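# Move the empty wash bottle onto the cart's top tray

## Task

Take the empty wash bottle from the shelved bench and leave it within the walls of the cart's top tray; lying on its side is fine. The task fails if any wash bottle touches the floor, or if the robot tips over or is left tilted. At the end the gripper must have released it and the robot must have backed away.

## Robot and tools

ROBOT. TidyBot++: a mobile base (0.54 m long, 0.50 m wide, 0.38 m tall) on four driven casters, carrying one seven-joint arm with a two-finger gripper. The shoulder sits 0.12 m forward of the base centre, 0.68 m above the floor. Segments: upper arm 0.42 m, forearm 0.31 m, wrist to hand point 0.31 m. The arm starts folded with the hand pointing down; folded, the hand reaches up to 0.08 m beyond the base front. Cameras: base_camera is fixed low on the front of the base (644x364 px); wrist_camera rides on the hand and looks along it (644x476 px, fisheye).

FRAMES. All positions are in metres. Base frame: origin on the floor below the base centre, x ahead, y to the left, z up. The odometry frame is the base frame as it was when the scene began; base_odometry gives x, y and heading in radians (left positive, -3.142 to 3.142), counted from wheel turns, so slip appears as travel and drift grows over many moves. base_tilt is in degrees, forward and right positive.

move. One action per call; everything except cameras and blocking forms the action. Parts:
- base: an object with any of translate_m (forward +), strafe_m (left +), each -2 to 2 m, and rotate_rad (counter-clockwise from above +), -6.3 to 6.3 rad. These are offsets from where the base stands when the command begins, along its axes at that moment, not positions.
- joints: one object for the single arm, keyed by name, each value an absolute target in radians: joint_1_rad (any angle; positive turns the arm clockwise seen from above), joint_2_rad -2.249 to 2.249 (0 = upper arm vertical, positive leans forward), joint_3_rad (any angle), joint_4_rad -2.579 to 2.579 (elbow, 0 straight), joint_5_rad (any), joint_6_rad -2.099 to 2.099 (wrist), joint_7_rad (any; hand down, positive = counter-clockwise from above, 1.57 puts the fingers opening left/right). gripper_pos is absolute, 0 (open, pads about 85 mm apart) to 1 (closed); gap is roughly 85 x (1 - gripper_pos) mm. Unlimited joints go the short way, so step by less than half a turn.
- target: one list of 7 numbers [x, y, z, qw, qx, qy, qz], an absolute pose of the hand point (midway between the finger pads) in the base frame, as hand_pose prints it. The hand's z axis runs along the fingers; fingers close along its y axis. With target, joints may contain only gripper_pos.
- speeds: optional caps for this action: translate_m and strafe_m 0.05 to 0.5 m/s, rotate_rad 0.1 to 1.57 rad/s. When translate_m and strafe_m are combined, set the speed under just one of them.
- cameras: list from base_camera, wrist_camera, all; omitted means all, [] means none.
- blocking: true/omitted returns when everything is at rest; false returns within about 0.5 s while motion continues. A newer move overrides only the parts it names.
A move with no action just reports state and images. Unknown keys make a call invalid; out-of-range values get it refused.

OTHER TOOLS. wait(seconds 0 to 10, cameras) lets time pass and reports. stop(cameras) brakes everything you set moving. zoom_image(camera, region [x0, y0, x1, y1] in pixels from top-left, at most 504x504) enlarges part of the latest image. read_manual(section "licences") gives only licence texts. finished_scene(scene) ends the scene irreversibly; the bottle must stay in place without the robot.

RESULTS. base_status, joint_status and hand_status report done, moving, off_target (resting away from target, may still push), stopped, contact_stop, time_out, not_followed, torque_fault or limit_stop_at_motor_heat. The move line gives the worst of these. "joint command not followed" or "pose unreachable" means a check withheld arm targets (self-collision, with a cause). "ARM HIT" flags a hard hit against the base or itself. on_its_own lists uncommanded behaviour. hand_pose is the measured hand pose; hand_target is where the commanded joints would place it. motor_effort gives percent of motor maximum, peak in brackets. Motor temperatures are listed per joint; MOTOR HOT appears at 60 °C and the arm goes limp at 75 °C for 30 s or more. The pictures line names the image order; "earlier move" shows a non-blocking move's state. After a refused call or an uncommanded stop (contact_stop, time_out, torque fault), the reply's remaining move, wait and finished_scene calls are skipped.

PRACTICE. After done, the hand is usually within 3 cm; correct by adding (wanted - measured) position to the last target. A target out of reach makes the arm wander up to 10 s and time out. Poses pointing forward low and close to the base go badly and may hit the base; nothing keeps the arm off the base or furniture, and it keeps pushing. Pointing down, the hand rises to about 0.94 m only near the base. A held load makes the arm sag; correct it, and to hold still resend hand_target rather than hand_pose; never command a joint to its current reading while holding. Closed fingertips reach about 20 mm beyond the hand point.

AVOID. Dropping or flinging the bottle, letting it reach the floor, squeezing hard on it while it still rests on something, yanking or twisting it, driving while the arm is caught above about 0.6 m, swinging an extended arm sideways, reaching far from folded over nearby furniture (tipping), driving the arm into things (torque fault: arm frozen 10 s), and long stretched holds that overheat motors.

Each tool is called after "Call:" as a command line: name --argument value for each argument, lists and objects as JSON in quotes; but a table of rows of numbers goes row by row, as --pt "numbers of a row", without its own name.

## Session

Call:
move --joints '{"joint_6_rad":-1.9,"joint_4_rad":-2.2}'

Scene clock: 1.50 s.
Motor temperatures (°C): [39 35 36 30 50 41 50]
move: not_followed
base_odometry: x=+0.000 y=+0.000 heading=+0.000
base_tilt: forward=-0.3 right=-0.3
base_status: not commanded
joint_positions: joint_1_rad=+0.023 joint_2_rad=-0.357 joint_3_rad=+3.111 joint_4_rad=-2.364 joint_5_rad=-0.012 joint_6_rad=-1.289 joint_7_rad=+1.605 gripper_pos=+0.000
joint_status: joint_4_rad not_followed (moved +0.145 of +0.309); joint_6_rad not_followed (moved -0.432 of -1.043)
motor_effort: joint_1_rad=-1(2) joint_2_rad=-1(3) joint_3_rad=-1(1) joint_4_rad=+15(18) joint_5_rad=+0(1) joint_6_rad=+0(3) joint_7_rad=+2(2)
hand_pose: x=+0.2085 y=+0.0049 z=+0.6354 quat_wxyz=(-0.001, +0.997, +0.018, -0.077) (m; base frame)
hand_target: x=+0.1993 y=+0.0049 z=+0.6374 quat_wxyz=(-0.001, +0.996, +0.018, -0.093) (m; base frame)
hand_status: not commanded
pictures: base_camera, wrist_camera
joint command not followed: on one or more control steps a check withheld the commanded joint targets, and the robot was not sent them on those steps. On the call's last step the targets were still withheld.
cause: the commanded joint targets, or the way to them, would bring two parts of the arm too close to each other (its gripper and another part of the arm, with the joints from joint_3_rad to joint_7_rad between them).
camera_calibration:
wrist_camera: T_world_to_cam=[[0.00495444, -0.999448, 0.032839, -0.0199318], [-0.992324, -0.000855998, 0.12366, 0.192242], [-0.123564, -0.0331996, -0.991781, 0.789853], [0, 0, 0, 1]] pos_world=[0.288463, 0.00646651, 0.760243]

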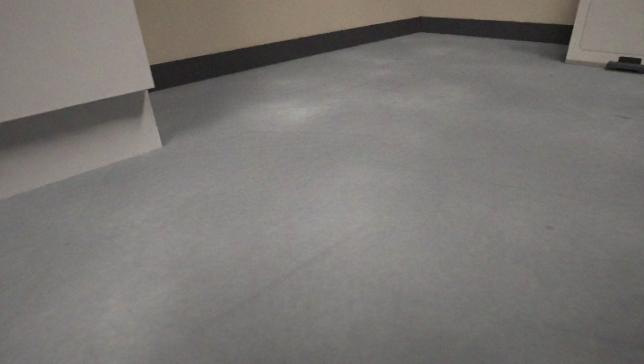

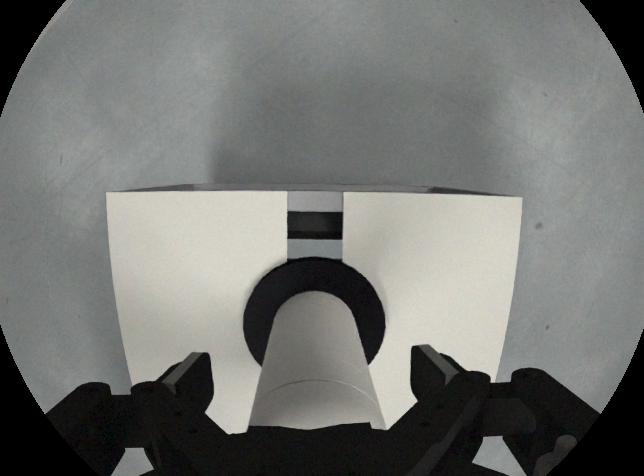

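Call:
move --joints '{"joint_1_rad":0,"joint_2_rad":-0.35,"joint_3_rad":3.14,"joint_4_rad":-2.1,"joint_5_rad":0,"joint_6_rad":0.0,"joint_7_rad":1.57}'

Call:
move --base '{"rotate_rad":1.2}'

Call:
move --base '{"rotate_rad":1.2}'

Call:
move --base '{"rotate_rad":1.2}'

Call:
move --base '{"rotate_rad":1.2}'

Scene clock: 4.50 s.
Motor temperatures (°C): [39 35 36 30 50 41 50]
move: done
base_odometry: x=+0.000 y=+0.000 heading=+0.000
base_tilt: forward=-0.3 right=-0.4
base_status: not commanded
joint_positions: joint_1_rad=+0.012 joint_2_rad=-0.357 joint_3_rad=+3.113 joint_4_rad=-2.106 joint_5_rad=-0.012 joint_6_rad=-0.058 joint_7_rad=+1.605 gripper_pos=+0.000
joint_status: all done
motor_effort: joint_1_rad=-1(2) joint_2_rad=-8(9) joint_3_rad=-1(1) joint_4_rad=+23(23) joint_5_rad=-1(2) joint_6_rad=+9(10) joint_7_rad=+0(2)
hand_pose: x=+0.5837 y=+0.0115 z=+0.9475 quat_wxyz=(+0.006, +0.785, +0.018, +0.619) (m; base frame)
hand_target: x=+0.5903 y=+0.0022 z=+0.9655 quat_wxyz=(-0.001, +0.768, +0.000, +0.641) (m; base frame)
hand_status: not commanded
pictures: base_camera, wrist_camera
held back during your reply time, on 6 control steps: two parts of the arm were too close to each other, or the arm's last command would have brought them too close.
led back after a hold: the arm was led back toward your command in small steps, so it may still be short of it.
joint command not followed: on one or more control steps a check withheld the commanded joint targets, and the robot was not sent them on those steps.
cause: the commanded joint targets, or the way to them, would bring two parts of the arm too close to each other (its gripper and another part of the arm, with the joints from joint_3_rad to joint_7_rad between them).
camera_calibration:
wrist_camera: T_world_to_cam=[[-0.0188285, -0.999809, 0.00524637, 0.0145754], [-0.203681, -0.00130161, -0.979036, 1.1105], [0.978856, -0.0195024, -0.203618, -0.2445], [0, 0, 0, 1]] pos_world=[0.465793, 0.0112497, 1.03736]

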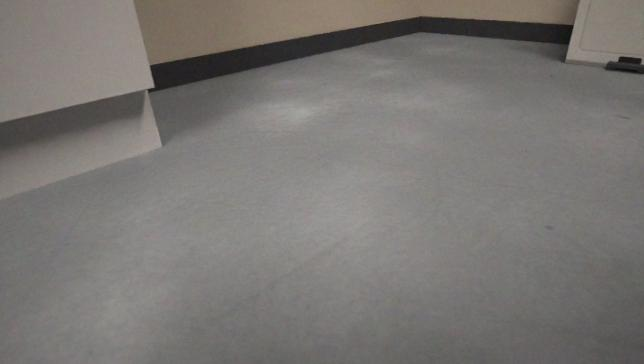

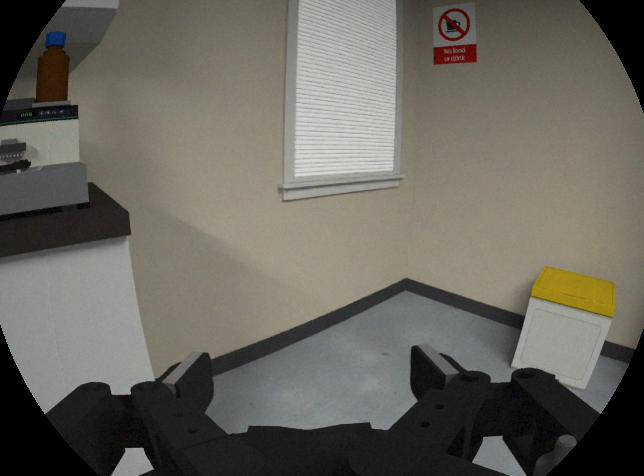

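Scene clock: 6.53 s.
Motor temperatures (°C): [39 35 36 30 50 41 50]
move: done
base_odometry: x=+0.000 y=+0.000 heading=+1.200
base_tilt: forward=-0.3 right=-0.4
base_status: done
joint_positions: joint_1_rad=+0.003 joint_2_rad=-0.357 joint_3_rad=+3.121 joint_4_rad=-2.106 joint_5_rad=-0.012 joint_6_rad=-0.058 joint_7_rad=+1.605 gripper_pos=+0.000
joint_status: not commanded
motor_effort: joint_1_rad=-1(2) joint_2_rad=-8(10) joint_3_rad=+0(2) joint_4_rad=+23(24) joint_5_rad=+0(1) joint_6_rad=+9(10) joint_7_rad=+2(2)
hand_pose: x=+0.5837 y=+0.0111 z=+0.9476 quat_wxyz=(+0.005, +0.785, +0.018, +0.619) (m; base frame)
hand_target: x=+0.5903 y=+0.0022 z=+0.9655 quat_wxyz=(-0.001, +0.768, +0.000, +0.641) (m; base frame)
hand_status: not commanded
pictures: base_camera, wrist_camera
camera_calibration:
wrist_camera: T_world_to_cam=[[-0.0179985, -0.999835, 0.00232093, 0.0164202], [-0.203638, 0.00139311, -0.979045, 1.11056], [0.978881, -0.0180939, -0.20363, -0.244506], [0, 0, 0, 1]] pos_world=[0.465792, 0.0104463, 1.03746]

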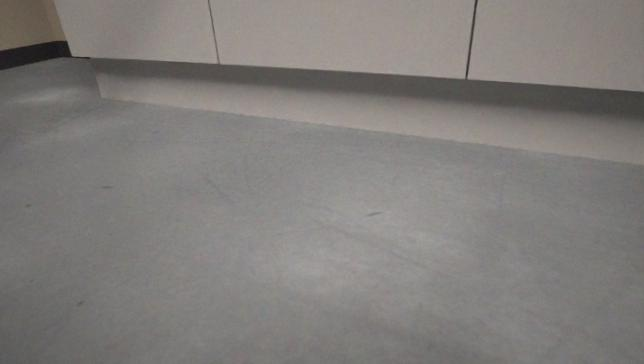

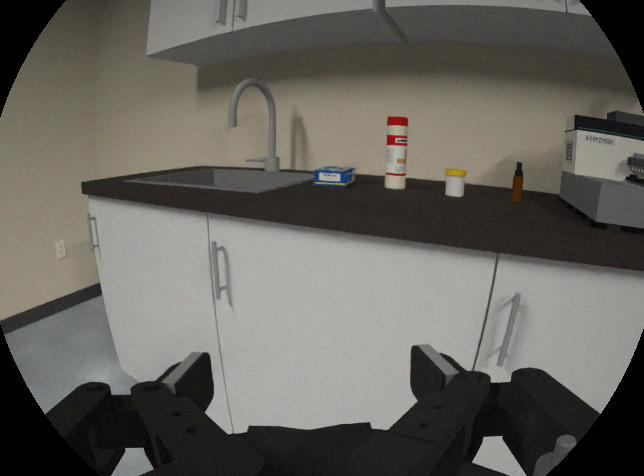

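Scene clock: 8.57 s.
Motor temperatures (°C): [39 35 36 30 50 41 50]
move: done
base_odometry: x=+0.000 y=+0.000 heading=+2.399
base_tilt: forward=-0.3 right=-0.3
base_status: done
joint_positions: joint_1_rad=-0.001 joint_2_rad=-0.357 joint_3_rad=+3.124 joint_4_rad=-2.106 joint_5_rad=-0.012 joint_6_rad=-0.058 joint_7_rad=+1.605 gripper_pos=+0.000
joint_status: not commanded
motor_effort: joint_1_rad=-1(3) joint_2_rad=-8(10) joint_3_rad=+0(3) joint_4_rad=+22(23) joint_5_rad=+0(1) joint_6_rad=+9(9) joint_7_rad=+1(2)
hand_pose: x=+0.5838 y=+0.0110 z=+0.9476 quat_wxyz=(+0.004, +0.785, +0.018, +0.619) (m; base frame)
hand_target: x=+0.5903 y=+0.0022 z=+0.9655 quat_wxyz=(-0.001, +0.768, +0.000, +0.641) (m; base frame)
hand_status: not commanded
pictures: base_camera, wrist_camera
camera_calibration:
wrist_camera: T_world_to_cam=[[-0.0174152, -0.999848, 0.0011812, 0.0172312], [-0.203721, 0.00239177, -0.979026, 1.11059], [0.978874, -0.0172906, -0.203731, -0.244505], [0, 0, 0, 1]] pos_world=[0.46589, 0.0103447, 1.03747]

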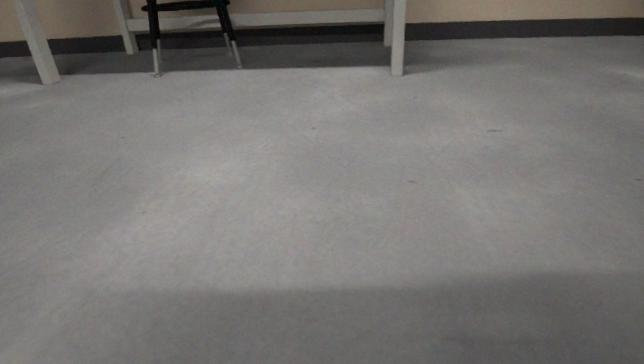

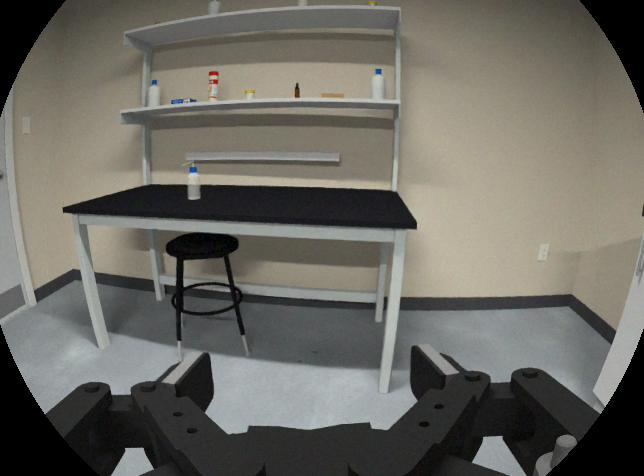

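Scene clock: 10.60 s.
Motor temperatures (°C): [39 35 36 30 50 41 50]
move: done
base_odometry: x=+0.000 y=+0.000 heading=-2.684
base_tilt: forward=-0.3 right=-0.3
base_status: done
joint_positions: joint_1_rad=-0.002 joint_2_rad=-0.357 joint_3_rad=+3.126 joint_4_rad=-2.106 joint_5_rad=-0.012 joint_6_rad=-0.058 joint_7_rad=+1.605 gripper_pos=+0.000
joint_status: not commanded
motor_effort: joint_1_rad=-1(3) joint_2_rad=-9(10) joint_3_rad=-1(3) joint_4_rad=+22(24) joint_5_rad=-1(1) joint_6_rad=+9(10) joint_7_rad=+0(2)
hand_pose: x=+0.5838 y=+0.0109 z=+0.9476 quat_wxyz=(+0.004, +0.785, +0.018, +0.619) (m; base frame)
hand_target: x=+0.5903 y=+0.0022 z=+0.9655 quat_wxyz=(-0.001, +0.768, +0.000, +0.641) (m; base frame)
hand_status: not commanded
pictures: base_camera, wrist_camera
camera_calibration:
wrist_camera: T_world_to_cam=[[-0.0173195, -0.99985, 0.000651315, 0.0175359], [-0.203714, 0.00289101, -0.979026, 1.11059], [0.978877, -0.017089, -0.203733, -0.244509], [0, 0, 0, 1]] pos_world=[0.46589, 0.0101441, 1.03747]

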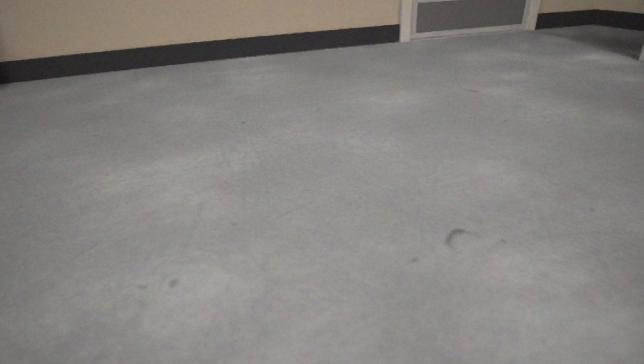

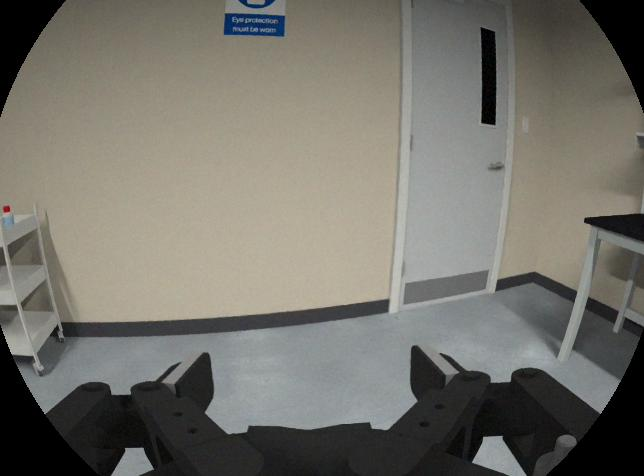

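Scene clock: 12.63 s.
Motor temperatures (°C): [39 35 36 30 50 41 50]
move: done
base_odometry: x=+0.000 y=+0.000 heading=-1.485
base_tilt: forward=-0.3 right=-0.4
base_status: done
joint_positions: joint_1_rad=-0.003 joint_2_rad=-0.357 joint_3_rad=+3.127 joint_4_rad=-2.106 joint_5_rad=-0.012 joint_6_rad=-0.058 joint_7_rad=+1.605 gripper_pos=+0.000
joint_status: not commanded
motor_effort: joint_1_rad=+0(3) joint_2_rad=-8(10) joint_3_rad=-1(3) joint_4_rad=+23(23) joint_5_rad=+0(1) joint_6_rad=+9(10) joint_7_rad=+0(2)
hand_pose: x=+0.5838 y=+0.0108 z=+0.9476 quat_wxyz=(+0.004, +0.785, +0.017, +0.619) (m; base frame)
hand_target: x=+0.5903 y=+0.0022 z=+0.9655 quat_wxyz=(-0.001, +0.768, +0.000, +0.641) (m; base frame)
hand_status: not commanded
pictures: base_camera, wrist_camera
camera_calibration:
wrist_camera: T_world_to_cam=[[-0.0174977, -0.999847, 0.000279534, 0.0178044], [-0.203707, 0.00329123, -0.979026, 1.11058], [0.978875, -0.0171876, -0.203734, -0.24451], [0, 0, 0, 1]] pos_world=[0.465891, 0.00994398, 1.03747]

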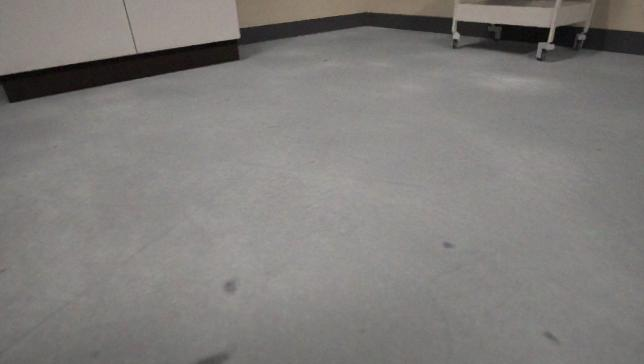

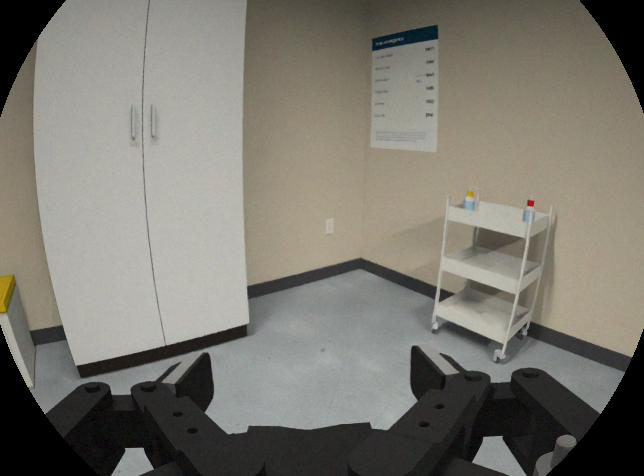

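Call:
move --base '{"rotate_rad":-2.542}' --cameras '[]'

Call:
move --base '{"translate_m":0.95,"strafe_m":0.98}'

Call:
zoom_image --camera "wrist_camera" --region '[150, 0, 500, 300]'

Scene clock: 16.23 s.
Motor temperatures (°C): [39 35 36 31 50 41 50]
move: done
base_odometry: x=+0.000 y=+0.000 heading=+2.257
base_tilt: forward=-0.3 right=-0.4
base_status: done
joint_positions: joint_1_rad=-0.002 joint_2_rad=-0.357 joint_3_rad=+3.129 joint_4_rad=-2.106 joint_5_rad=-0.012 joint_6_rad=-0.058 joint_7_rad=+1.605 gripper_pos=+0.000
joint_status: not commanded
motor_effort: joint_1_rad=-1(3) joint_2_rad=-9(11) joint_3_rad=+0(3) joint_4_rad=+22(23) joint_5_rad=-1(1) joint_6_rad=+8(10) joint_7_rad=+0(2)
hand_pose: x=+0.5839 y=+0.0092 z=+0.9475 quat_wxyz=(+0.004, +0.785, +0.016, +0.619) (m; base frame)
hand_target: x=+0.5903 y=+0.0022 z=+0.9655 quat_wxyz=(-0.001, +0.768, +0.000, +0.641) (m; base frame)
hand_status: not commanded
pictures: none
No camera images: "cameras" was empty.

Scene clock: 20.37 s.
Motor temperatures (°C): [39 35 36 31 50 41 50]
move: done
base_odometry: x=-1.360 y=+0.114 heading=+2.257
base_tilt: forward=-0.3 right=-0.4
base_status: done
joint_positions: joint_1_rad=-0.002 joint_2_rad=-0.355 joint_3_rad=+3.129 joint_4_rad=-2.106 joint_5_rad=-0.012 joint_6_rad=-0.057 joint_7_rad=+1.605 gripper_pos=+0.000
joint_status: not commanded
motor_effort: joint_1_rad=-1(2) joint_2_rad=-9(11) joint_3_rad=-1(3) joint_4_rad=+23(24) joint_5_rad=-1(1) joint_6_rad=+8(10) joint_7_rad=+1(2)
hand_pose: x=+0.5844 y=+0.0092 z=+0.9469 quat_wxyz=(+0.004, +0.786, +0.016, +0.619) (m; base frame)
hand_target: x=+0.5903 y=+0.0022 z=+0.9655 quat_wxyz=(-0.001, +0.768, +0.000, +0.641) (m; base frame)
hand_status: not commanded
pictures: base_camera, wrist_camera
camera_calibration:
wrist_camera: T_world_to_cam=[[-0.0205015, -0.99979, -0.000405193, 0.018631], [-0.204981, 0.00459997, -0.978755, 1.11055], [0.978551, -0.0199829, -0.205032, -0.243805], [0, 0, 0, 1]] pos_world=[0.466598, 0.00864669, 1.03697]

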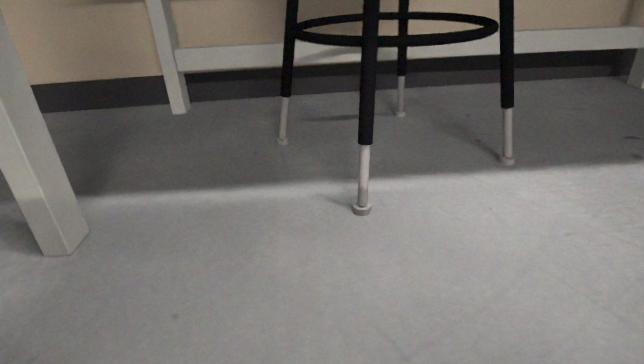

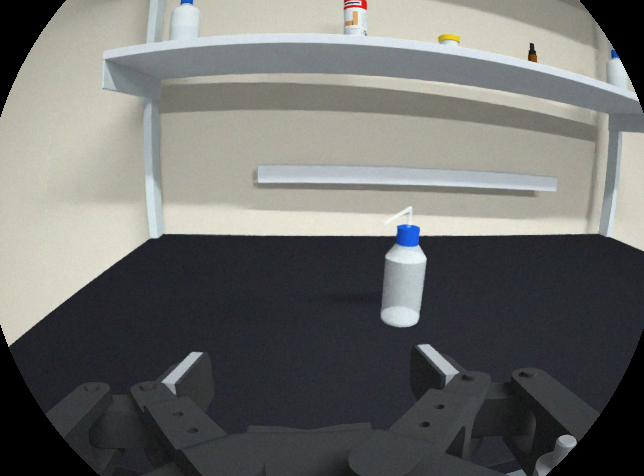

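Scaled by 1.440.

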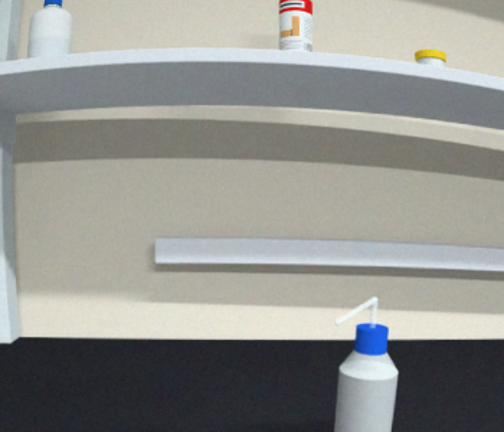

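Call:
move --joints '{"joint_1_rad":0,"joint_2_rad":0.17,"joint_3_rad":3.14,"joint_4_rad":-2.25,"joint_5_rad":0,"joint_6_rad":0.87,"joint_7_rad":1.55}' --base '{"strafe_m":-0.135}'

Call:
move --base '{"translate_m":0.1}'

Scene clock: 22.87 s.
Motor temperatures (°C): [39 35 36 31 50 41 50]
move: done
base_odometry: x=-1.256 y=+0.200 heading=+2.257
base_tilt: forward=-0.3 right=-0.4
base_status: done
joint_positions: joint_1_rad=+0.001 joint_2_rad=+0.166 joint_3_rad=+3.133 joint_4_rad=-2.221 joint_5_rad=-0.012 joint_6_rad=+0.808 joint_7_rad=+1.597 gripper_pos=+0.000
joint_status: all done
motor_effort: joint_1_rad=-1(4) joint_2_rad=-22(24) joint_3_rad=-1(4) joint_4_rad=+17(24) joint_5_rad=+0(2) joint_6_rad=+9(10) joint_7_rad=+1(2)
hand_pose: x=+0.7150 y=+0.0024 z=+0.8654 quat_wxyz=(+0.007, +0.710, +0.005, +0.704) (m; base frame)
hand_target: x=+0.7091 y=+0.0022 z=+0.8670 quat_wxyz=(-0.008, +0.700, -0.007, +0.714) (m; base frame)
hand_status: not commanded
pictures: base_camera, wrist_camera
camera_calibration:
wrist_camera: T_world_to_cam=[[-0.0349441, -0.999225, -0.0181392, 0.0402207], [0.0226758, 0.0173529, -0.999592, 0.912746], [0.999132, -0.0353412, 0.0220518, -0.599674], [0, 0, 0, 1]] pos_world=[0.579861, 0.00315758, 0.926327]

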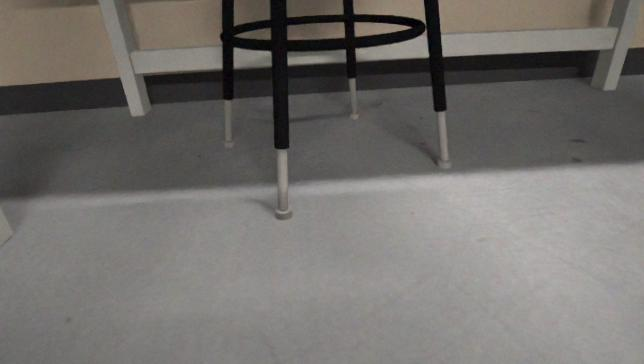

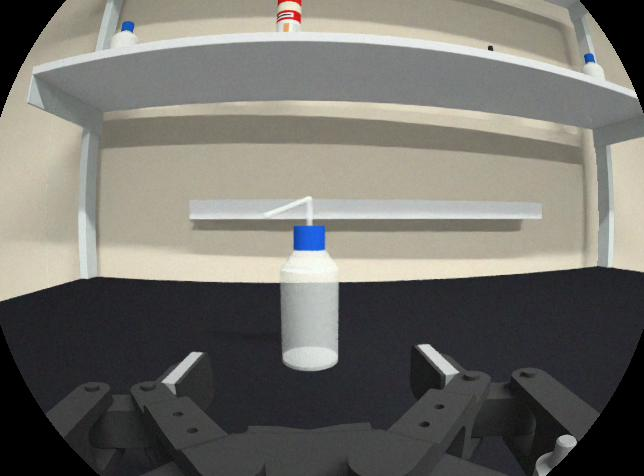

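Scene clock: 24.07 s.
Motor temperatures (°C): [39 35 36 31 50 41 50]
move: done
base_odometry: x=-1.319 y=+0.277 heading=+2.257
base_tilt: forward=-0.2 right=-0.4
base_status: done
joint_positions: joint_1_rad=+0.001 joint_2_rad=+0.177 joint_3_rad=+3.133 joint_4_rad=-2.226 joint_5_rad=-0.012 joint_6_rad=+0.811 joint_7_rad=+1.597 gripper_pos=+0.000
joint_status: not commanded
motor_effort: joint_1_rad=-1(2) joint_2_rad=-22(25) joint_3_rad=-1(2) joint_4_rad=+17(19) joint_5_rad=-1(1) joint_6_rad=+9(10) joint_7_rad=+1(1)
hand_pose: x=+0.7160 y=+0.0024 z=+0.8570 quat_wxyz=(+0.007, +0.714, +0.005, +0.700) (m; base frame)
hand_target: x=+0.7091 y=+0.0022 z=+0.8670 quat_wxyz=(-0.008, +0.700, -0.007, +0.714) (m; base frame)
hand_status: not commanded
pictures: base_camera, wrist_camera
camera_calibration:
wrist_camera: T_world_to_cam=[[-0.035174, -0.999223, -0.0177823, 0.0399681], [0.00967218, 0.0174521, -0.999801, 0.913779], [0.999334, -0.035339, 0.0090508, -0.589494], [0, 0, 0, 1]] pos_world=[0.58167, 0.00315751, 0.919643]

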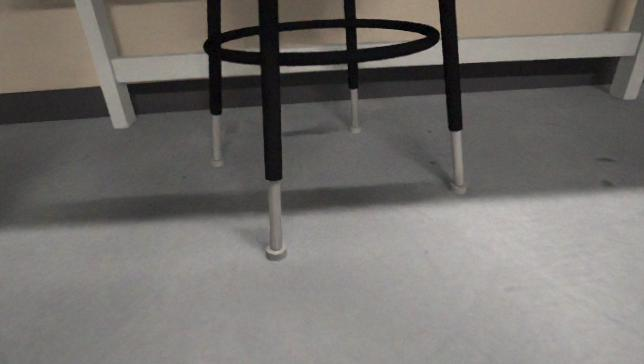

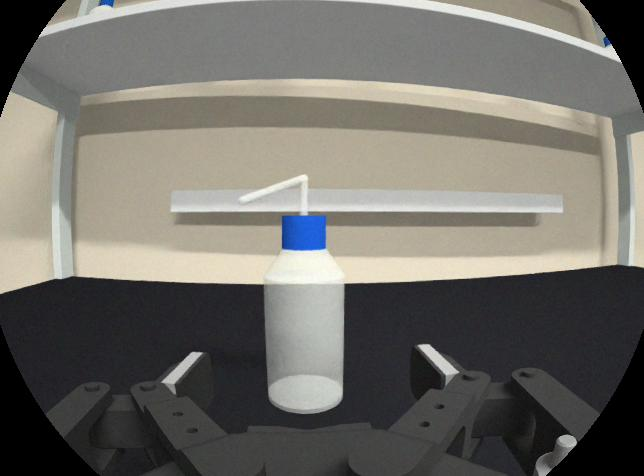

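Call:
move --base '{"translate_m":0.14,"strafe_m":0.005}' --speeds '{"translate_m":0.15}'

Scene clock: 25.83 s.
Motor temperatures (°C): [39 35 35 31 50 41 50]
move: done
base_odometry: x=-1.412 y=+0.383 heading=+2.256
base_tilt: forward=-0.3 right=-0.4
base_status: done
joint_positions: joint_1_rad=+0.001 joint_2_rad=+0.179 joint_3_rad=+3.133 joint_4_rad=-2.228 joint_5_rad=-0.012 joint_6_rad=+0.812 joint_7_rad=+1.597 gripper_pos=+0.000
joint_status: not commanded
motor_effort: joint_1_rad=-1(2) joint_2_rad=-22(26) joint_3_rad=-1(2) joint_4_rad=+17(19) joint_5_rad=+0(1) joint_6_rad=+9(10) joint_7_rad=+1(2)
hand_pose: x=+0.7157 y=+0.0024 z=+0.8553 quat_wxyz=(+0.007, +0.715, +0.005, +0.699) (m; base frame)
hand_target: x=+0.7091 y=+0.0022 z=+0.8670 quat_wxyz=(-0.008, +0.700, -0.007, +0.714) (m; base frame)
hand_status: not commanded
pictures: base_camera, wrist_camera
camera_calibration:
wrist_camera: T_world_to_cam=[[-0.0352237, -0.999221, -0.0177842, 0.0398688], [0.00687467, 0.0175526, -0.999822, 0.914133], [0.999356, -0.0353397, 0.00625105, -0.58673], [0, 0, 0, 1]] pos_world=[0.581472, 0.00305744, 0.918347]

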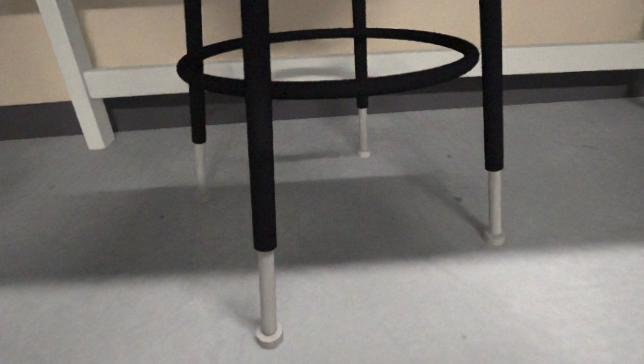

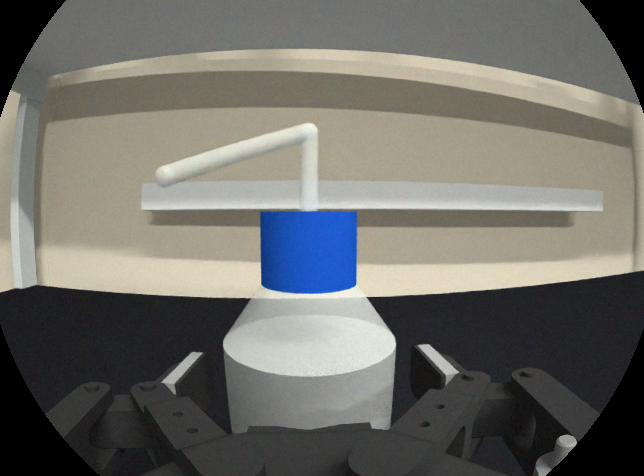

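Call:
move --joints '{"gripper_pos":0.5}'

Scene clock: 26.73 s.
Motor temperatures (°C): [39 35 35 31 50 41 50]
move: off_target
base_odometry: x=-1.412 y=+0.383 heading=+2.256
base_tilt: forward=-0.3 right=-0.5
base_status: not commanded
joint_positions: joint_1_rad=+0.001 joint_2_rad=+0.179 joint_3_rad=+3.133 joint_4_rad=-2.228 joint_5_rad=-0.012 joint_6_rad=+0.812 joint_7_rad=+1.597 gripper_pos=+0.357
joint_status: gripper_pos off_target (ended at +0.357, target +0.500)
motor_effort: joint_1_rad=-1(1) joint_2_rad=-23(23) joint_3_rad=-1(1) joint_4_rad=+18(18) joint_5_rad=+0(1) joint_6_rad=+9(10) joint_7_rad=+1(1)
hand_pose: x=+0.7157 y=+0.0024 z=+0.8554 quat_wxyz=(+0.007, +0.715, +0.005, +0.699) (m; base frame)
hand_target: x=+0.7091 y=+0.0022 z=+0.8670 quat_wxyz=(-0.008, +0.700, -0.007, +0.714) (m; base frame)
hand_status: not commanded
pictures: base_camera, wrist_camera
camera_calibration:
wrist_camera: T_world_to_cam=[[-0.0352144, -0.999218, -0.0179948, 0.0400566], [0.00728123, 0.017749, -0.999816, 0.91389], [0.999353, -0.0353389, 0.00665051, -0.587095], [0, 0, 0, 1]] pos_world=[0.581471, 0.00305732, 0.918347]

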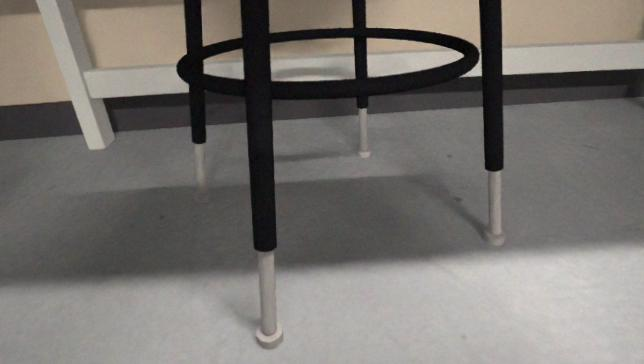

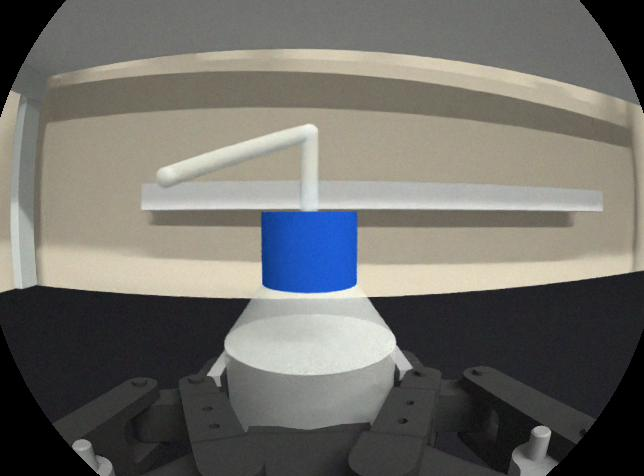

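Call:
move --joints '{"joint_2_rad":0.0,"joint_4_rad":-2.15,"joint_6_rad":0.6}' --cameras '["wrist_camera"]'

Call:
move --base '{"translate_m":-0.9}' --cameras '["wrist_camera"]'

Scene clock: 28.33 s.
Motor temperatures (°C): [39 35 35 31 50 41 50]
move: done
base_odometry: x=-1.412 y=+0.383 heading=+2.256
base_tilt: forward=-0.3 right=-0.3
base_status: not commanded
joint_positions: joint_1_rad=+0.001 joint_2_rad=+0.017 joint_3_rad=+3.133 joint_4_rad=-2.160 joint_5_rad=-0.012 joint_6_rad=+0.665 joint_7_rad=+1.597 gripper_pos=+0.357
joint_status: all done
motor_effort: joint_1_rad=-1(2) joint_2_rad=-20(25) joint_3_rad=-1(2) joint_4_rad=+21(21) joint_5_rad=+0(1) joint_6_rad=+9(10) joint_7_rad=+0(2)
hand_pose: x=+0.6952 y=+0.0029 z=+0.9417 quat_wxyz=(+0.006, +0.686, +0.005, +0.728) (m; base frame)
hand_target: x=+0.6933 y=+0.0023 z=+0.9370 quat_wxyz=(-0.008, +0.700, -0.007, +0.714) (m; base frame)
hand_status: not commanded
pictures: wrist_camera
camera_calibration:
wrist_camera: T_world_to_cam=[[-0.0322861, -0.999256, -0.0211095, 0.0423854], [0.0894134, 0.0181482, -0.995829, 0.939496], [0.995471, -0.0340389, 0.0887609, -0.641861], [0, 0, 0, 1]] pos_world=[0.556319, 0.00345546, 0.993444]

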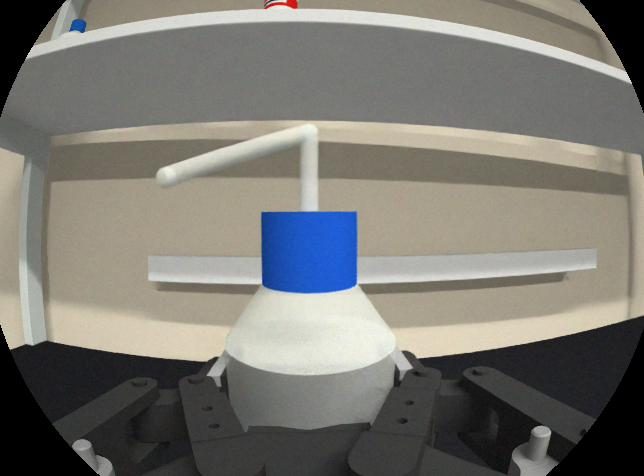

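Scene clock: 31.20 s.
Motor temperatures (°C): [39 35 35 31 50 41 50]
move: done
base_odometry: x=-0.842 y=-0.314 heading=+2.256
base_tilt: forward=-0.3 right=-0.4
base_status: done
joint_positions: joint_1_rad=+0.001 joint_2_rad=+0.012 joint_3_rad=+3.133 joint_4_rad=-2.159 joint_5_rad=-0.012 joint_6_rad=+0.662 joint_7_rad=+1.597 gripper_pos=+0.357
joint_status: not commanded
motor_effort: joint_1_rad=-1(3) joint_2_rad=-19(24) joint_3_rad=-1(4) joint_4_rad=+20(22) joint_5_rad=-1(1) joint_6_rad=+9(10) joint_7_rad=+0(2)
hand_pose: x=+0.6942 y=+0.0030 z=+0.9441 quat_wxyz=(+0.006, +0.685, +0.005, +0.729) (m; base frame)
hand_target: x=+0.6933 y=+0.0023 z=+0.9370 quat_wxyz=(-0.008, +0.700, -0.007, +0.714) (m; base frame)
hand_status: not commanded
pictures: wrist_camera
camera_calibration:
wrist_camera: T_world_to_cam=[[-0.0320165, -0.999261, -0.0212792, 0.0424077], [0.0922085, 0.0182463, -0.995573, 0.939784], [0.995225, -0.0338368, 0.0915562, -0.643488], [0, 0, 0, 1]] pos_world=[0.555117, 0.00345515, 0.995441]

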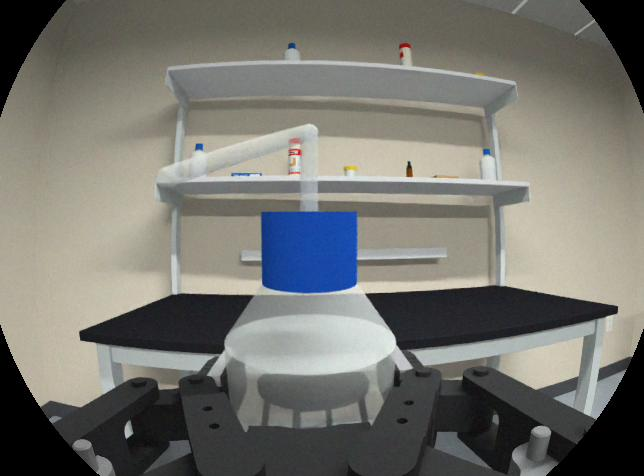

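Call:
move --base '{"rotate_rad":1.597}' --cameras '[]'

Call:
move --base '{"strafe_m":1.5}'

Scene clock: 33.93 s.
Motor temperatures (°C): [39 35 35 31 50 41 50]
move: done
base_odometry: x=-0.842 y=-0.314 heading=-2.431
base_tilt: forward=-0.3 right=-0.4
base_status: done
joint_positions: joint_1_rad=-0.005 joint_2_rad=+0.012 joint_3_rad=+3.134 joint_4_rad=-2.159 joint_5_rad=-0.012 joint_6_rad=+0.662 joint_7_rad=+1.597 gripper_pos=+0.357
joint_status: not commanded
motor_effort: joint_1_rad=+0(3) joint_2_rad=-19(22) joint_3_rad=-1(3) joint_4_rad=+20(21) joint_5_rad=+0(1) joint_6_rad=+9(10) joint_7_rad=+0(2)
hand_pose: x=+0.6942 y=+0.0066 z=+0.9441 quat_wxyz=(+0.004, +0.685, +0.008, +0.729) (m; base frame)
hand_target: x=+0.6933 y=+0.0023 z=+0.9370 quat_wxyz=(-0.008, +0.700, -0.007, +0.714) (m; base frame)
hand_status: not commanded
pictures: none
No camera images: "cameras" was empty.

Scene clock: 37.60 s.
Motor temperatures (°C): [39 35 35 31 50 41 50]
move: done
base_odometry: x=+0.137 y=-1.451 heading=-2.430
base_tilt: forward=-0.3 right=-0.4
base_status: done
joint_positions: joint_1_rad=-0.002 joint_2_rad=+0.012 joint_3_rad=+3.134 joint_4_rad=-2.159 joint_5_rad=-0.012 joint_6_rad=+0.662 joint_7_rad=+1.597 gripper_pos=+0.357
joint_status: not commanded
motor_effort: joint_1_rad=-1(3) joint_2_rad=-19(20) joint_3_rad=-1(3) joint_4_rad=+20(21) joint_5_rad=+0(1) joint_6_rad=+9(10) joint_7_rad=+0(2)
hand_pose: x=+0.6942 y=+0.0048 z=+0.9441 quat_wxyz=(+0.005, +0.685, +0.006, +0.729) (m; base frame)
hand_target: x=+0.6933 y=+0.0023 z=+0.9370 quat_wxyz=(-0.008, +0.700, -0.007, +0.714) (m; base frame)
hand_status: not commanded
pictures: base_camera, wrist_camera
camera_calibration:
wrist_camera: T_world_to_cam=[[-0.0289925, -0.999351, -0.0213922, 0.0422368], [0.0921552, 0.0186377, -0.99557, 0.939785], [0.995322, -0.0308355, 0.091555, -0.643502], [0, 0, 0, 1]] pos_world=[0.555111, 0.00485119, 0.995441]

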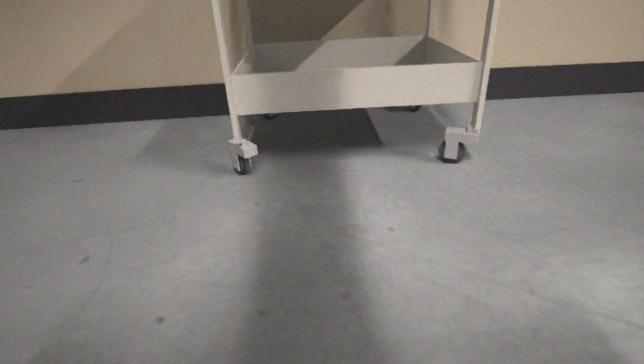

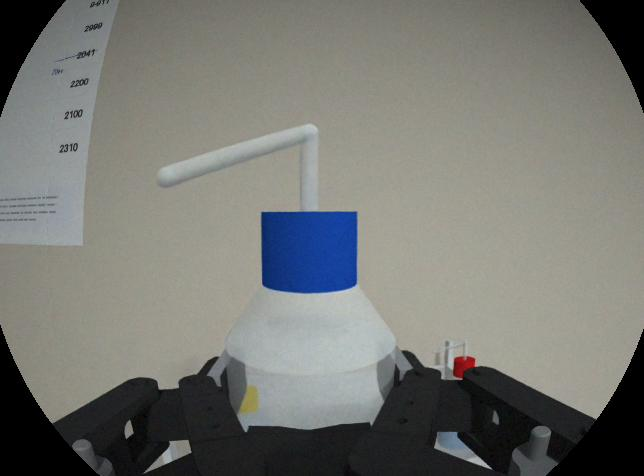

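Call:
move --joints '{"joint_1_rad":0.45,"joint_2_rad":-0.3,"joint_4_rad":-2.1,"joint_6_rad":0.05}' --cameras '["wrist_camera"]'

Call:
move --joints '{"joint_1_rad":-0.45}' --cameras '["wrist_camera"]'

Scene clock: 39.80 s.
Motor temperatures (°C): [39 35 35 31 50 41 50]
move: done
base_odometry: x=+0.137 y=-1.451 heading=-2.430
base_tilt: forward=-0.3 right=-0.5
base_status: not commanded
joint_positions: joint_1_rad=+0.440 joint_2_rad=-0.277 joint_3_rad=+3.134 joint_4_rad=-2.116 joint_5_rad=-0.012 joint_6_rad=+0.118 joint_7_rad=+1.597 gripper_pos=+0.357
joint_status: all done
motor_effort: joint_1_rad=-1(2) joint_2_rad=-11(21) joint_3_rad=-1(2) joint_4_rad=+23(24) joint_5_rad=-1(1) joint_6_rad=+9(11) joint_7_rad=+1(2)
hand_pose: x=+0.5696 y=-0.2064 z=+0.9568 quat_wxyz=(+0.146, +0.742, -0.157, +0.636) (m; base frame)
hand_target: x=+0.5595 y=-0.2103 z=+0.9569 quat_wxyz=(+0.136, +0.747, -0.178, +0.626) (m; base frame)
hand_status: not commanded
pictures: wrist_camera
camera_calibration:
wrist_camera: T_world_to_cam=[[-0.4525, -0.891659, -0.0136867, 0.0839848], [-0.10062, 0.0663005, -0.992713, 1.08472], [0.88607, -0.447826, -0.11972, -0.348871], [0, 0, 0, 1]] pos_world=[0.456271, -0.153265, 1.0362]

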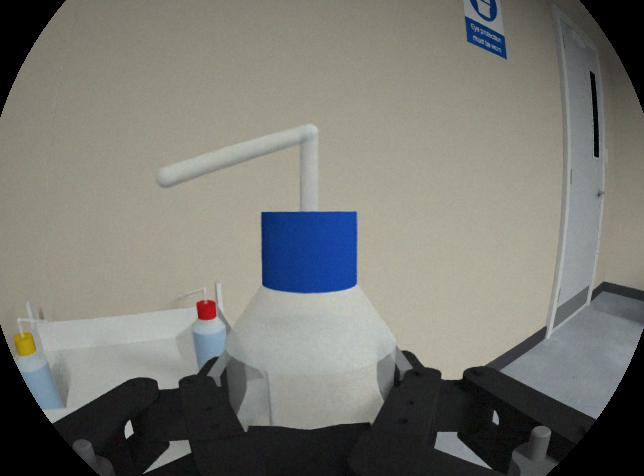

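Scene clock: 41.97 s.
Motor temperatures (°C): [39 35 35 31 50 41 50]
move: done
base_odometry: x=+0.137 y=-1.451 heading=-2.430
base_tilt: forward=-0.3 right=-0.4
base_status: not commanded
joint_positions: joint_1_rad=-0.440 joint_2_rad=-0.277 joint_3_rad=+3.134 joint_4_rad=-2.116 joint_5_rad=-0.012 joint_6_rad=+0.116 joint_7_rad=+1.597 gripper_pos=+0.357
joint_status: all done
motor_effort: joint_1_rad=-1(3) joint_2_rad=-12(12) joint_3_rad=-1(2) joint_4_rad=+23(24) joint_5_rad=-1(1) joint_6_rad=+9(10) joint_7_rad=+0(2)
hand_pose: x=+0.5650 y=+0.2160 z=+0.9564 quat_wxyz=(-0.139, +0.738, +0.174, +0.637) (m; base frame)
hand_target: x=+0.5575 y=+0.2143 z=+0.9569 quat_wxyz=(-0.150, +0.750, +0.164, +0.623) (m; base frame)
hand_status: not commanded
pictures: wrist_camera
camera_calibration:
wrist_camera: T_world_to_cam=[[0.399401, -0.916675, -0.0135999, -0.0175408], [-0.11644, -0.0360082, -0.992545, 1.08676], [0.909352, 0.398007, -0.12112, -0.350242], [0, 0, 0, 1]] pos_world=[0.452042, 0.162452, 1.036]

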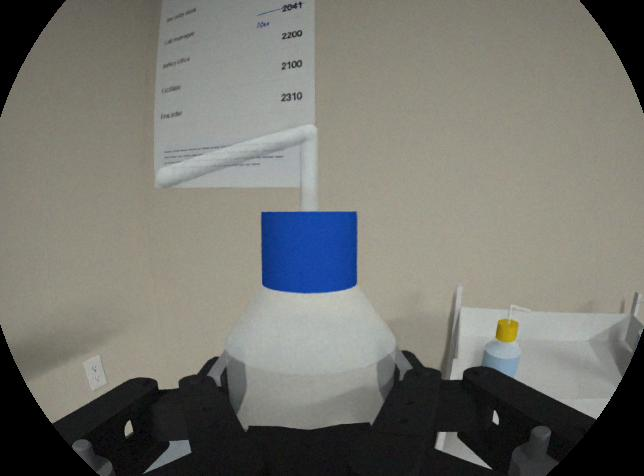

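Call:
move --joints '{"joint_1_rad":0,"joint_2_rad":-0.12,"joint_4_rad":-2.06,"joint_6_rad":0.0}' --base '{"strafe_m":-0.075}'

Call:
move --base '{"translate_m":0.1}'

Scene clock: 44.43 s.
Motor temperatures (°C): [39 35 35 31 50 41 50]
move: done
base_odometry: x=+0.088 y=-1.394 heading=-2.430
base_tilt: forward=-0.3 right=-0.4
base_status: done
joint_positions: joint_1_rad=-0.009 joint_2_rad=-0.128 joint_3_rad=+3.134 joint_4_rad=-2.076 joint_5_rad=-0.012 joint_6_rad=+0.066 joint_7_rad=+1.597 gripper_pos=+0.357
joint_status: all done
motor_effort: joint_1_rad=-1(3) joint_2_rad=-16(18) joint_3_rad=-1(2) joint_4_rad=+22(24) joint_5_rad=-1(1) joint_6_rad=+9(10) joint_7_rad=+0(2)
hand_pose: x=+0.6537 y=+0.0099 z=+0.8877 quat_wxyz=(+0.000, +0.808, +0.012, +0.589) (m; base frame)
hand_target: x=+0.6521 y=+0.0022 z=+0.8738 quat_wxyz=(-0.006, +0.825, -0.008, +0.565) (m; base frame)
hand_status: not commanded
pictures: base_camera, wrist_camera
camera_calibration:
wrist_camera: T_world_to_cam=[[-0.0224377, -0.999708, -0.0090187, 0.0297143], [-0.277643, 0.0148971, -0.960569, 1.09801], [0.960422, -0.0190489, -0.277896, -0.247235], [0, 0, 0, 1]] pos_world=[0.542971, 0.00863894, 0.986274]

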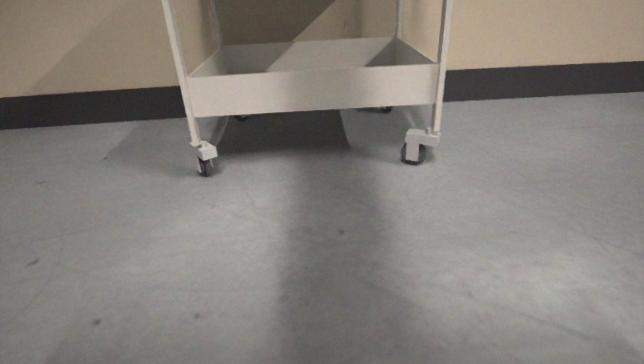

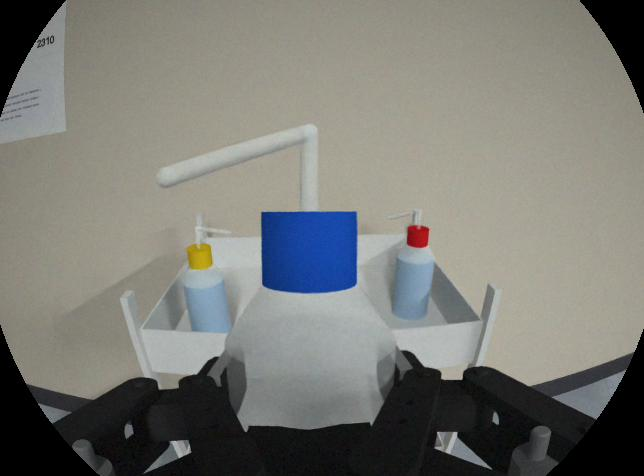

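Scene clock: 45.60 s.
Motor temperatures (°C): [39 35 35 31 50 41 49]
move: done
base_odometry: x=+0.013 y=-1.459 heading=-2.430
base_tilt: forward=-0.3 right=-0.4
base_status: done
joint_positions: joint_1_rad=-0.009 joint_2_rad=-0.110 joint_3_rad=+3.134 joint_4_rad=-2.070 joint_5_rad=-0.012 joint_6_rad=+0.064 joint_7_rad=+1.597 gripper_pos=+0.357
joint_status: not commanded
motor_effort: joint_1_rad=-1(2) joint_2_rad=-16(19) joint_3_rad=-1(2) joint_4_rad=+22(23) joint_5_rad=+0(1) joint_6_rad=+9(10) joint_7_rad=+1(2)
hand_pose: x=+0.6583 y=+0.0098 z=+0.8814 quat_wxyz=(+0.000, +0.812, +0.012, +0.583) (m; base frame)
hand_target: x=+0.6521 y=+0.0022 z=+0.8738 quat_wxyz=(-0.006, +0.825, -0.008, +0.565) (m; base frame)
hand_status: not commanded
pictures: base_camera, wrist_camera
camera_calibration:
wrist_camera: T_world_to_cam=[[-0.0228445, -0.999702, -0.00863008, 0.0295452], [-0.290533, 0.0148984, -0.956749, 1.09828], [0.956592, -0.0193492, -0.290787, -0.239519], [0, 0, 0, 1]] pos_world=[0.548884, 0.00853932, 0.981387]

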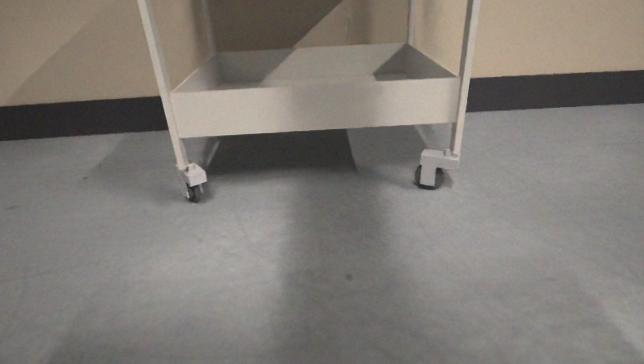

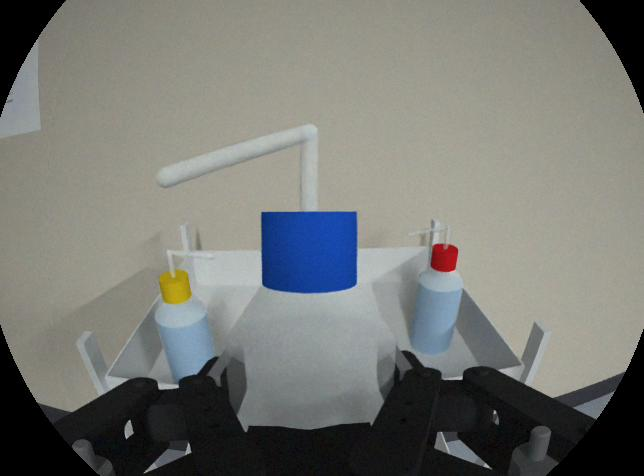

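Call:
move --joints '{"joint_2_rad":-0.17,"joint_4_rad":-2.06,"joint_6_rad":-0.08}' --cameras '[]'

Call:
move --base '{"translate_m":0.215}' --speeds '{"translate_m":0.2}'

Scene clock: 46.73 s.
Motor temperatures (°C): [39 35 35 31 50 41 49]
move: done
base_odometry: x=+0.013 y=-1.459 heading=-2.430
base_tilt: forward=-0.3 right=-0.4
base_status: not commanded
joint_positions: joint_1_rad=-0.009 joint_2_rad=-0.147 joint_3_rad=+3.134 joint_4_rad=-2.070 joint_5_rad=-0.012 joint_6_rad=-0.019 joint_7_rad=+1.597 gripper_pos=+0.357
joint_status: all done
motor_effort: joint_1_rad=-1(1) joint_2_rad=-15(18) joint_3_rad=-1(1) joint_4_rad=+22(23) joint_5_rad=-1(1) joint_6_rad=+9(10) joint_7_rad=+1(2)
hand_pose: x=+0.6424 y=+0.0099 z=+0.8767 quat_wxyz=(+0.000, +0.825, +0.013, +0.565) (m; base frame)
hand_target: x=+0.6331 y=+0.0022 z=+0.8769 quat_wxyz=(-0.006, +0.833, -0.008, +0.553) (m; base frame)
hand_status: not commanded
pictures: none
No camera images: "cameras" was empty.

Scene clock: 48.50 s.
Motor temperatures (°C): [39 35 35 31 50 41 49]
move: done
base_odometry: x=-0.150 y=-1.600 heading=-2.430
base_tilt: forward=-0.3 right=-0.4
base_status: done
joint_positions: joint_1_rad=-0.009 joint_2_rad=-0.156 joint_3_rad=+3.134 joint_4_rad=-2.070 joint_5_rad=-0.012 joint_6_rad=-0.019 joint_7_rad=+1.597 gripper_pos=+0.357
joint_status: not commanded
motor_effort: joint_1_rad=-1(2) joint_2_rad=-14(19) joint_3_rad=-1(2) joint_4_rad=+22(23) joint_5_rad=+0(1) joint_6_rad=+9(10) joint_7_rad=-1(2)
hand_pose: x=+0.6407 y=+0.0099 z=+0.8815 quat_wxyz=(+0.000, +0.823, +0.013, +0.568) (m; base frame)
hand_target: x=+0.6331 y=+0.0022 z=+0.8769 quat_wxyz=(-0.006, +0.833, -0.008, +0.553) (m; base frame)
hand_status: not commanded
pictures: base_camera, wrist_camera
camera_calibration:
wrist_camera: T_world_to_cam=[[-0.0223527, -0.999723, -0.00731589, 0.0278057], [-0.325517, 0.0141968, -0.94543, 1.10578], [0.945272, -0.0187514, -0.325744, -0.184549], [0, 0, 0, 1]] pos_world=[0.53502, 0.00863902, 0.985523]

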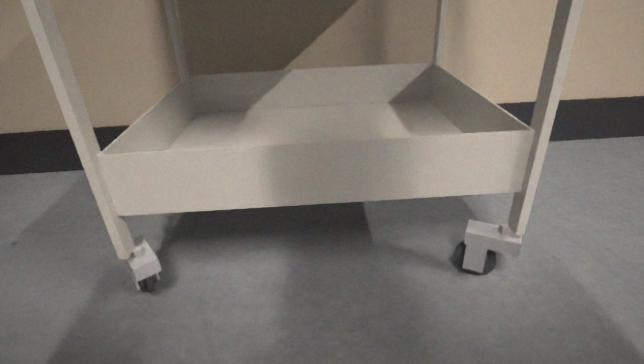

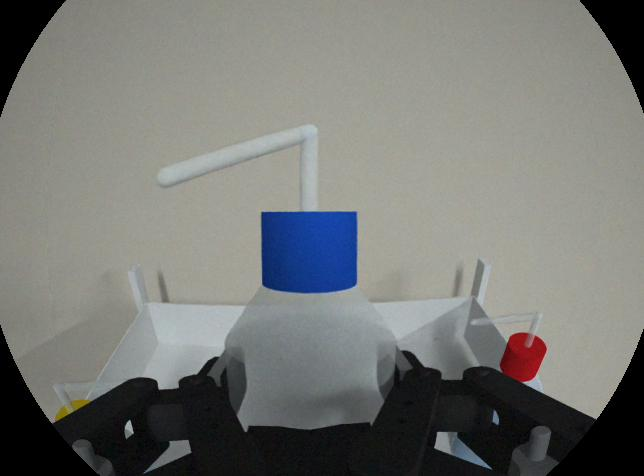

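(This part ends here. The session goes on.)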